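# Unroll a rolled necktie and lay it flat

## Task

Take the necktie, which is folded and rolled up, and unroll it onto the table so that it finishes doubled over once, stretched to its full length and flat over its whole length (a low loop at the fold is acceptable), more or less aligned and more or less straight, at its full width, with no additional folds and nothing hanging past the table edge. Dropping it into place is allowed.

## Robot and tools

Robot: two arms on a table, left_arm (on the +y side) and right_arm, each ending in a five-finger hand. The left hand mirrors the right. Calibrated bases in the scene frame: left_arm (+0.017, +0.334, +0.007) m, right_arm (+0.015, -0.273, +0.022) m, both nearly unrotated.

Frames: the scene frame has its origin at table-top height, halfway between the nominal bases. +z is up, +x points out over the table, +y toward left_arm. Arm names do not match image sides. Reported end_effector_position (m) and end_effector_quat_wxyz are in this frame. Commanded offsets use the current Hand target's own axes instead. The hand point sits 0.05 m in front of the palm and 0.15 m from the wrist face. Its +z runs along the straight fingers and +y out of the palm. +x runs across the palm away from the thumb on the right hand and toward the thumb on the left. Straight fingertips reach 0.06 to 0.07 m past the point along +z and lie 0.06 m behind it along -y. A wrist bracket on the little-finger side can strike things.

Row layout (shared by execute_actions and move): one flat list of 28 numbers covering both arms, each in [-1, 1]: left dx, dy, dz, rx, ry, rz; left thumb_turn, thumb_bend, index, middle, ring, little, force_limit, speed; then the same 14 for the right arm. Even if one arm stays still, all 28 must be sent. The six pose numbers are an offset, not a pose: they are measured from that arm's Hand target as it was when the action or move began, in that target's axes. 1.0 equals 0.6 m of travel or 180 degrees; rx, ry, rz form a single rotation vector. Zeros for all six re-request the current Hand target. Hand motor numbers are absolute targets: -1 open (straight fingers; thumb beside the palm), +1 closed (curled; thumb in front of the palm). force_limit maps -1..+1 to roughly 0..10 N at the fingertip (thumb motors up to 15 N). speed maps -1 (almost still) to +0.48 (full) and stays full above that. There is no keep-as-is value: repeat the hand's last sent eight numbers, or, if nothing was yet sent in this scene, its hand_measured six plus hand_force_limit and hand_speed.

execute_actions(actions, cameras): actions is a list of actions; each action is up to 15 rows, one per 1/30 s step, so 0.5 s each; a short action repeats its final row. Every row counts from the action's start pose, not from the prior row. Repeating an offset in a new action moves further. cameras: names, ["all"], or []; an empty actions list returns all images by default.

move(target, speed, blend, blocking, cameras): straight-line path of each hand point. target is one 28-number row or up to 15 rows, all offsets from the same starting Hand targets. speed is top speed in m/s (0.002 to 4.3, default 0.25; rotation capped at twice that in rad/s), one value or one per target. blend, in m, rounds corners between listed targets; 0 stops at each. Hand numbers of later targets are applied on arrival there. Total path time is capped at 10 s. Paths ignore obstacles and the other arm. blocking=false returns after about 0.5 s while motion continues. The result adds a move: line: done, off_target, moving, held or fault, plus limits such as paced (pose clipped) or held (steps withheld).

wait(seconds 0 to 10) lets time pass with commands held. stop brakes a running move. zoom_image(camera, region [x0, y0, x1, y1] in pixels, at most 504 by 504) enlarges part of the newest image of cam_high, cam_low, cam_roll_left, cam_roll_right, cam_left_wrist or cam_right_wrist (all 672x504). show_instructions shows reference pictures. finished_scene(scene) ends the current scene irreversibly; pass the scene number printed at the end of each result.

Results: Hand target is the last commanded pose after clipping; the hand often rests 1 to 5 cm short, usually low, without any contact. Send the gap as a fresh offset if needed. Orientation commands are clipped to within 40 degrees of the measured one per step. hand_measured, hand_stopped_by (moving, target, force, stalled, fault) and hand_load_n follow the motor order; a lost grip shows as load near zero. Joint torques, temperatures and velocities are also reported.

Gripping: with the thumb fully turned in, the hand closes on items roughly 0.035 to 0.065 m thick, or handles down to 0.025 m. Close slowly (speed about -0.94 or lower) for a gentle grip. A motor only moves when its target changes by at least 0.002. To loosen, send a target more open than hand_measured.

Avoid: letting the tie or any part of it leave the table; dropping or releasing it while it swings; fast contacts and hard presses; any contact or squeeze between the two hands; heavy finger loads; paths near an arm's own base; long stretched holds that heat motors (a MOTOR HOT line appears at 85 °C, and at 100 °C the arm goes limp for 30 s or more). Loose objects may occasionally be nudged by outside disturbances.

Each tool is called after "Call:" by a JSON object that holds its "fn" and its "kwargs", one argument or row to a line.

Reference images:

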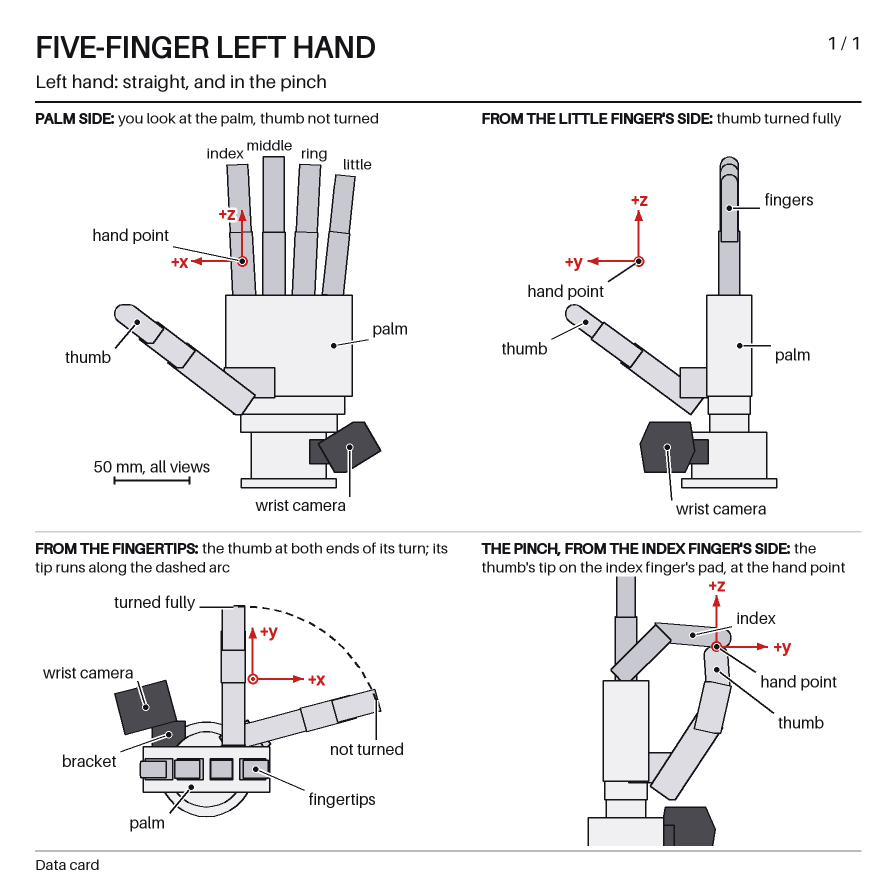

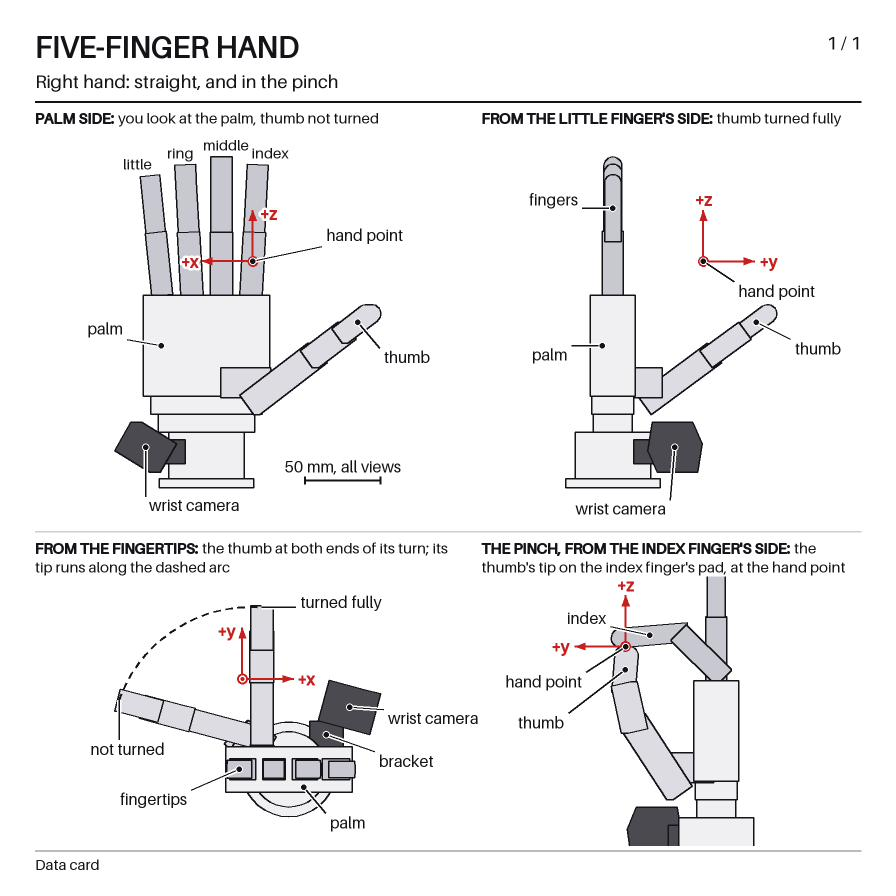

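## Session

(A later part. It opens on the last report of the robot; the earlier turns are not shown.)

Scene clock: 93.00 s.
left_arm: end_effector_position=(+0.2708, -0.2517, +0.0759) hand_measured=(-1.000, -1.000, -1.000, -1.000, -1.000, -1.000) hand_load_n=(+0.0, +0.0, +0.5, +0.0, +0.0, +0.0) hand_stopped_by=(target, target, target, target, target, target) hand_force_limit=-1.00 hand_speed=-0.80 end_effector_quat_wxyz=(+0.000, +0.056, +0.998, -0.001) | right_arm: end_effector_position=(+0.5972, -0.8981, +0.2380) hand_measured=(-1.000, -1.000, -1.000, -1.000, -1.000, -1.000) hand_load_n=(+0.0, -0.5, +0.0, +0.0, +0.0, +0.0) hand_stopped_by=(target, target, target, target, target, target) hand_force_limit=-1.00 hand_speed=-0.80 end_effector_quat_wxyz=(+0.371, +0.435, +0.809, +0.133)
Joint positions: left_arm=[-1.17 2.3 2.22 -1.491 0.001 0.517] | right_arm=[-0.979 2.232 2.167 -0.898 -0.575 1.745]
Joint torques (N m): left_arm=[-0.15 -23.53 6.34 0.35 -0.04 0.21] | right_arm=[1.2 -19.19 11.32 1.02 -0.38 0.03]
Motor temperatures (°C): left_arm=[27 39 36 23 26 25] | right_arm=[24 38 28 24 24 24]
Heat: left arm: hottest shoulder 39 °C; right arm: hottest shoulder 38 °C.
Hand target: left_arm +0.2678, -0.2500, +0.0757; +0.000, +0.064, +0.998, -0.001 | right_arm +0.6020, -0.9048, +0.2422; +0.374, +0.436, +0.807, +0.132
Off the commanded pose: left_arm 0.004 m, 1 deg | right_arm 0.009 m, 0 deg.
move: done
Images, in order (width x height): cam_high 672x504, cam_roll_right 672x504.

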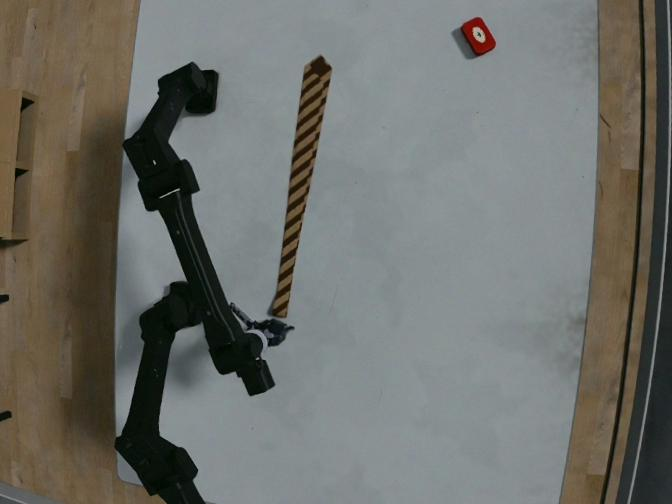

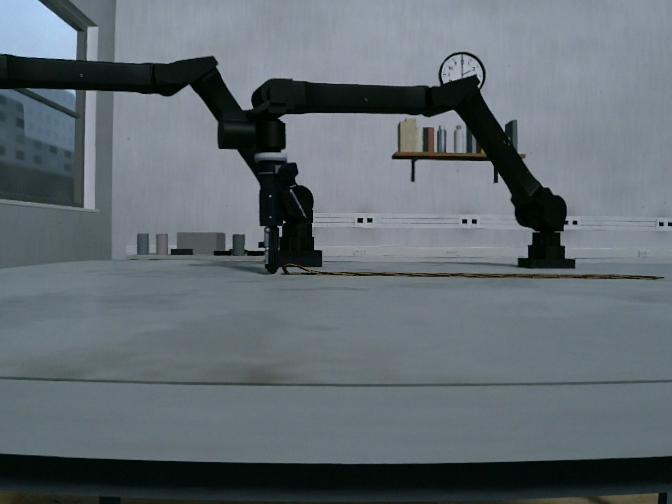

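Call:
{"fn": "move", "kwargs": {
  "target": [
    [0.01,0,-0.08,0,0,0,-1,-1,-1,-1,-1,-1,-1,-0.8,0,0,0,0,0,0,-1,-1,-1,-1,-1,-1,-1,-0.8],
    [0.01,0.065,-0.08,0,0,0,-1,-1,-1,-1,-1,-1,-1,-0.8,0,0,0,0,0,0,-1,-1,-1,-1,-1,-1,-1,-0.8],
    [0.01,0.065,0.012,0,0,0,-1,-1,-1,-1,-1,-1,-1,-0.8,0,0,0,0,0,0,-1,-1,-1,-1,-1,-1,-1,-0.8]
  ],
  "speed": [0.2,0.2,0.05],
  "cameras": ["cam_roll_right"]
}}

Call:
{"fn": "zoom_image", "kwargs": {
  "camera": "cam_roll_right",
  "region": [260, 230, 340, 290]
}}

Call:
{"fn": "move", "kwargs": {
  "target": [
    [0,0,-0.25,0,0,0,-1,-1,-1,-1,-1,-1,-1,-0.8,0,0,0,0,0,0,-1,-1,-1,-1,-1,-1,-1,-0.8]
  ],
  "speed": [0.15],
  "cameras": ["cam_roll_right","cam_high"]
}}

Call:
{"fn": "zoom_image", "kwargs": {
  "camera": "cam_roll_right",
  "region": [260, 230, 340, 290]
}}

Scene clock: 104.63 s.
left_arm: end_effector_position=(+0.2595, -0.2177, +0.0868) hand_measured=(-1.000, -1.000, -1.000, -1.000, -1.000, -1.000) hand_load_n=(+0.0, +0.0, +0.0, +0.0, +0.0, +0.0) hand_stopped_by=(target, target, target, target, target, target) hand_force_limit=-1.00 hand_speed=-0.80 end_effector_quat_wxyz=(+0.006, +0.065, +0.998, -0.013) | right_arm: end_effector_position=(+0.5972, -0.8981, +0.2380) hand_measured=(-1.000, -1.000, -1.000, -1.000, -1.000, -1.000) hand_load_n=(+0.0, +0.0, +0.0, +0.0, +0.0, +0.0) hand_stopped_by=(target, target, target, target, target, target) hand_force_limit=-1.00 hand_speed=-0.80 end_effector_quat_wxyz=(+0.371, +0.435, +0.809, +0.133)
Joint positions: left_arm=[-1.167 2.147 1.987 -1.382 0.001 0.538] | right_arm=[-0.979 2.232 2.167 -0.898 -0.575 1.745]
Joint torques (N m): left_arm=[1.32 -19.31 6.58 0.43 -0.03 0.21] | right_arm=[1.2 -19.25 11.3 1.02 -0.39 0.03]
Heat: left arm: hottest shoulder 39 °C; right arm: hottest shoulder 38 °C.
Hand target: left_arm +0.2669, -0.2106, +0.0686; +0.000, +0.064, +0.998, -0.001 | right_arm +0.6020, -0.9048, +0.2422; +0.374, +0.436, +0.807, +0.132
Off the commanded pose: left_arm 0.021 m, 2 deg | right_arm 0.009 m, 0 deg.
move: off_target (left_arm)
Images, in order (width x height): cam_roll_right 672x504.

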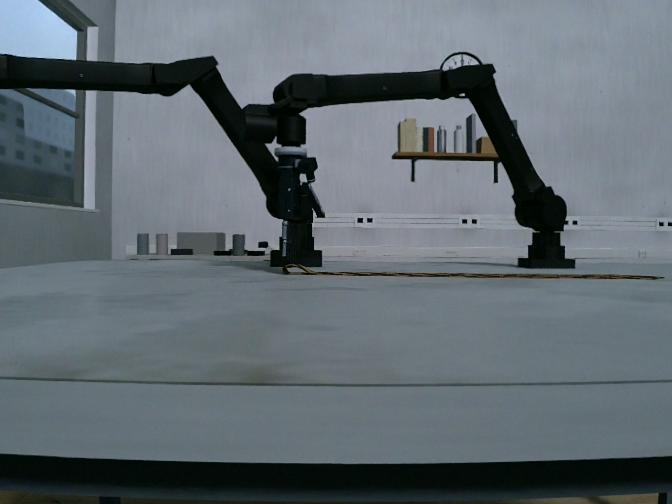

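Scaled by 6.300 from the camera's 672x504 image, which has a finer 960x720 frame.

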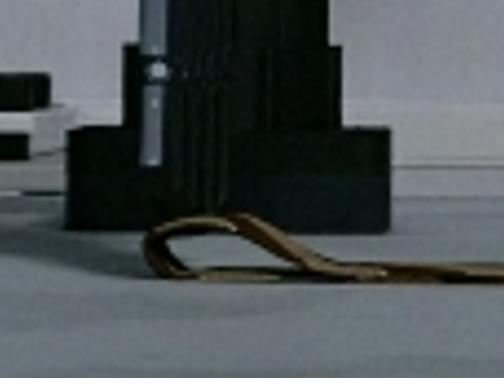

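Scene clock: 106.10 s.
left_arm: end_effector_position=(+0.2541, -0.2051, +0.1971) hand_measured=(-1.000, -1.000, -1.000, -1.000, -1.000, -1.000) hand_load_n=(+0.0, +0.0, +0.0, +0.0, +0.0, +0.0) hand_stopped_by=(target, target, target, target, target, target) hand_force_limit=-1.00 hand_speed=-0.80 end_effector_quat_wxyz=(+0.000, +0.065, +0.998, -0.001) | right_arm: end_effector_position=(+0.5972, -0.8981, +0.2380) hand_measured=(-1.000, -1.000, -1.000, -1.000, -1.000, -1.000) hand_load_n=(+0.0, +0.0, +0.0, +0.0, +0.0, +0.0) hand_stopped_by=(target, target, target, target, target, target) hand_force_limit=-1.00 hand_speed=-0.80 end_effector_quat_wxyz=(+0.371, +0.435, +0.809, +0.133)
Joint positions: left_arm=[-1.167 2.113 2.215 -1.67 0.001 0.539] | right_arm=[-0.979 2.232 2.167 -0.898 -0.575 1.745]
Joint torques (N m): left_arm=[1.32 -21.25 11.54 -0.49 -0.06 0.21] | right_arm=[1.2 -19.25 11.32 1.01 -0.39 0.03]
Heat: left arm: hottest shoulder 39 °C; right arm: hottest shoulder 38 °C.
Hand target: left_arm +0.2669, -0.2104, +0.2186; +0.000, +0.064, +0.998, -0.001 | right_arm +0.6020, -0.9048, +0.2422; +0.374, +0.436, +0.807, +0.132
Off the commanded pose: left_arm 0.026 m, 0 deg | right_arm 0.009 m, 0 deg.
joint sent to its limit (left arm) — joint 4 (wrist pitch), lower limit. The joint targets are off in orientation, not in position.
move: off_target (left_arm)
Images, in order (width x height): cam_high 672x504, cam_roll_right 672x504.

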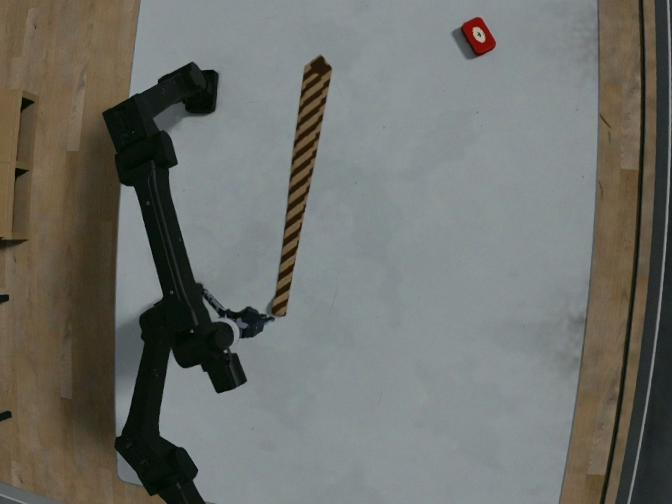

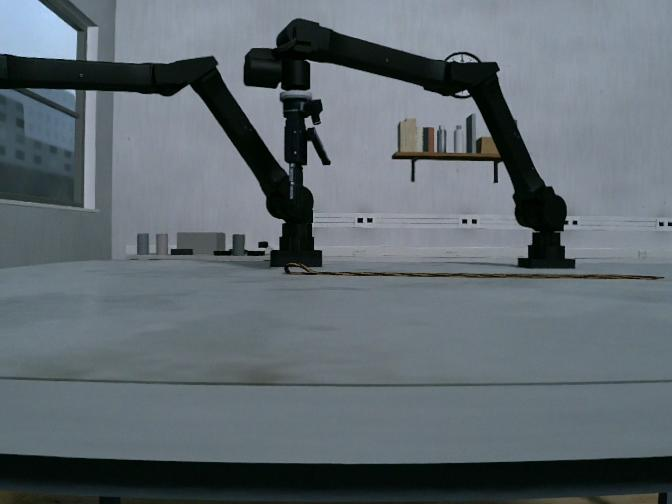

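Scaled by 6.300 from the camera's 672x504 image, which has a finer 960x720 frame.

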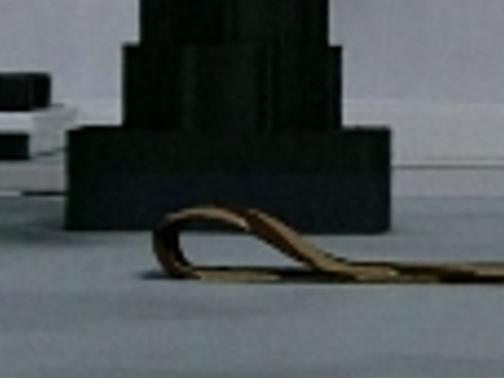

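Call:
{"fn": "move", "kwargs": {
  "target": [
    [-0.025,0.04,0.1,0,0,0,-1,-1,-1,-1,-1,-1,-1,-0.8,0,0,0,0,0,0,-1,-1,-1,-1,-1,-1,-1,-0.8],
    [-0.025,0.04,0.262,0,0,0,-1,-1,-1,-1,-1,-1,-1,-0.8,0,0,0,0,0,0,-1,-1,-1,-1,-1,-1,-1,-0.8],
    [-0.025,-0.08,0.265,0,0,0,-1,-1,-1,-1,-1,-1,-1,-0.8,0,0,0,0,0,0,-1,-1,-1,-1,-1,-1,-1,-0.8]
  ],
  "speed": [0.2,0.05,0.05],
  "cameras": ["cam_roll_right"]
}}

Call:
{"fn": "zoom_image", "kwargs": {
  "camera": "cam_roll_right",
  "region": [260, 230, 340, 290]
}}

Call:
{"fn": "move", "kwargs": {
  "target": [
    [0,-0.06,-0.25,0,0,0,-1,-1,-1,-1,-1,-1,-1,-0.8,0,0,0,0,0,0,-1,-1,-1,-1,-1,-1,-1,-0.8]
  ],
  "speed": [0.15],
  "cameras": ["cam_roll_right","cam_high"]
}}

Call:
{"fn": "zoom_image", "kwargs": {
  "camera": "cam_roll_right",
  "region": [260, 230, 340, 290]
}}

Call:
{"fn": "zoom_image", "kwargs": {
  "camera": "cam_high",
  "region": [240, 40, 380, 340]
}}

Scene clock: 119.70 s.
left_arm: end_effector_position=(+0.2816, -0.2460, +0.0783) hand_measured=(-1.000, -1.000, -1.000, -1.000, -1.000, -1.000) hand_load_n=(+0.5, +0.0, +0.0, -0.5, +0.0, +0.0) hand_stopped_by=(target, target, target, target, target, target) hand_force_limit=-1.00 hand_speed=-0.80 end_effector_quat_wxyz=(+0.004, +0.063, +0.998, -0.007) | right_arm: end_effector_position=(+0.5972, -0.8981, +0.2380) hand_measured=(-1.000, -1.000, -1.000, -1.000, -1.000, -1.000) hand_load_n=(+0.0, +0.0, +0.0, +0.0, -0.5, +0.0) hand_stopped_by=(target, target, target, target, target, target) hand_force_limit=-1.00 hand_speed=-0.80 end_effector_quat_wxyz=(+0.371, +0.435, +0.809, +0.133)
Joint positions: left_arm=[-1.154 2.279 2.192 -1.468 0.001 0.547] | right_arm=[-0.979 2.232 2.167 -0.898 -0.575 1.745]
Joint torques (N m): left_arm=[-1.08 -18.2 11.29 -0.31 -0.02 -0.04] | right_arm=[1.14 -19.25 11.32 1.02 -0.38 0.03]
Heat: left arm: hottest shoulder 40 °C; right arm: hottest shoulder 39 °C.
Hand target: left_arm +0.2755, -0.2601, +0.0597; +0.000, +0.064, +0.998, -0.001 | right_arm +0.6020, -0.9048, +0.2422; +0.374, +0.436, +0.807, +0.132
Off the commanded pose: left_arm 0.024 m, 1 deg | right_arm 0.009 m, 0 deg.
move: off_target (left_arm)
Images, in order (width x height): cam_roll_right 672x504.

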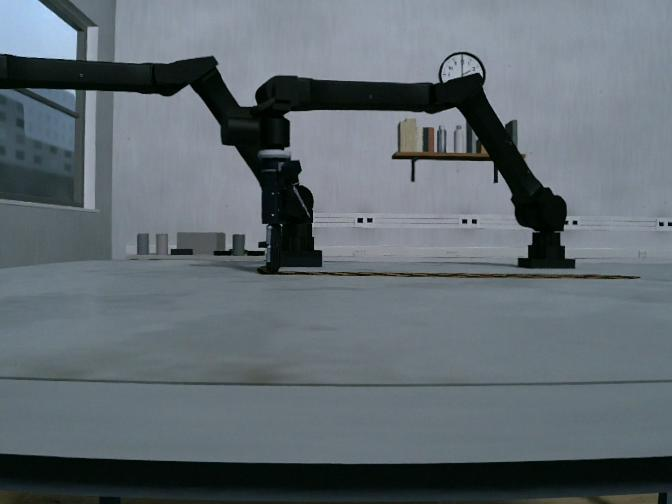

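Scaled by 6.300 from the camera's 672x504 image, which has a finer 960x720 frame.

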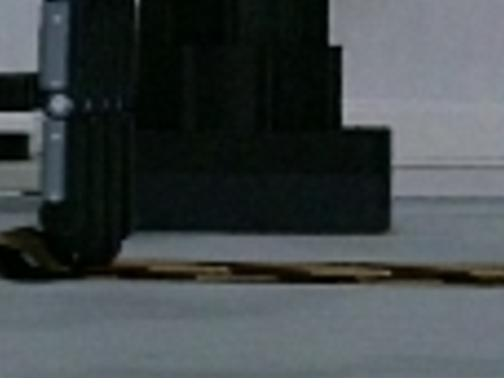

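Scene clock: 121.30 s.
left_arm: end_effector_position=(+0.2771, -0.2842, +0.1839) hand_measured=(-1.000, -1.000, -1.000, -1.000, -1.000, -1.000) hand_load_n=(-0.5, +0.0, +0.0, +0.0, +0.0, +0.0) hand_stopped_by=(target, target, target, target, target, target) hand_force_limit=-1.00 hand_speed=-0.80 end_effector_quat_wxyz=(+0.030, +0.065, +0.995, -0.062) | right_arm: end_effector_position=(+0.5972, -0.8981, +0.2380) hand_measured=(-1.000, -1.000, -1.000, -1.000, -1.000, -1.000) hand_load_n=(+0.0, +0.0, +0.0, +0.0, +0.0, +0.0) hand_stopped_by=(target, target, target, target, target, target) hand_force_limit=-1.00 hand_speed=-0.80 end_effector_quat_wxyz=(+0.371, +0.435, +0.809, +0.133)
Joint positions: left_arm=[-1.181 2.318 2.557 -1.67 0.001 0.524] | right_arm=[-0.979 2.232 2.167 -0.898 -0.575 1.745]
Joint torques (N m): left_arm=[-0.85 -23.94 11.74 -0.14 -0.11 -0.03] | right_arm=[1.2 -19.25 11.32 1.03 -0.39 0.03]
Heat: left arm: hottest shoulder 40 °C; right arm: hottest shoulder 39 °C.
Hand target: left_arm +0.2710, -0.2956, +0.2097; +0.000, +0.064, +0.998, -0.001 | right_arm +0.6020, -0.9048, +0.2422; +0.374, +0.436, +0.807, +0.132
Off the commanded pose: left_arm 0.029 m, 8 deg | right_arm 0.009 m, 0 deg.
joint sent to its limit (left arm) — joint 4 (wrist pitch), lower limit. The joint targets are off in orientation, not in position.
move: off_target (left_arm)
Images, in order (width x height): cam_high 672x504, cam_roll_right 672x504.

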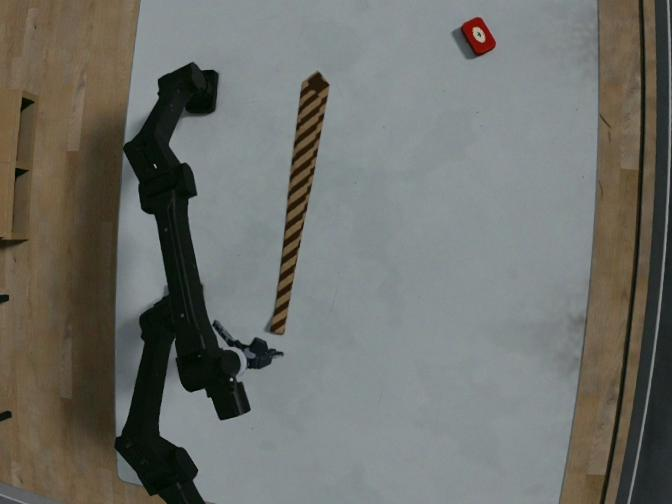

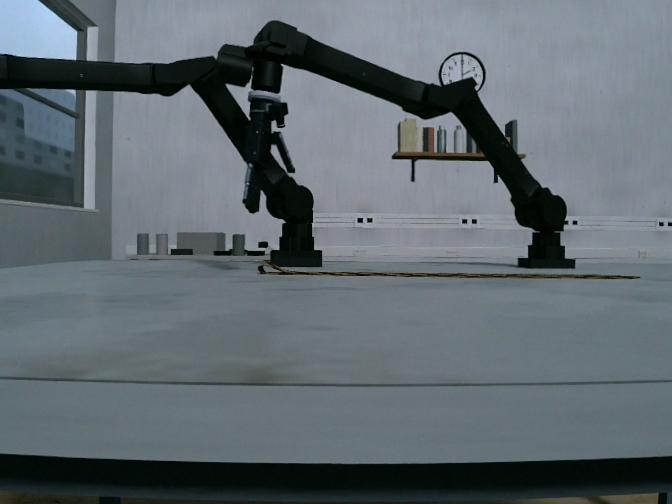

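Scaled by 6.300 from the camera's 672x504 image, which has a finer 960x720 frame.

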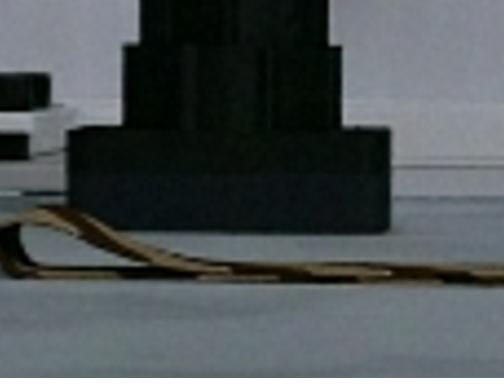

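Scaled by 1.680 from the camera's 672x504 image, which has a finer 960x720 frame.

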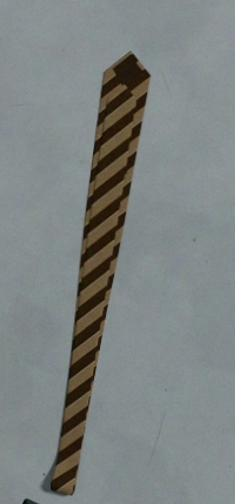

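Call:
{"fn": "finished_scene", "kwargs": {
  "scene": 1
}}

The scene is finished: the task was done.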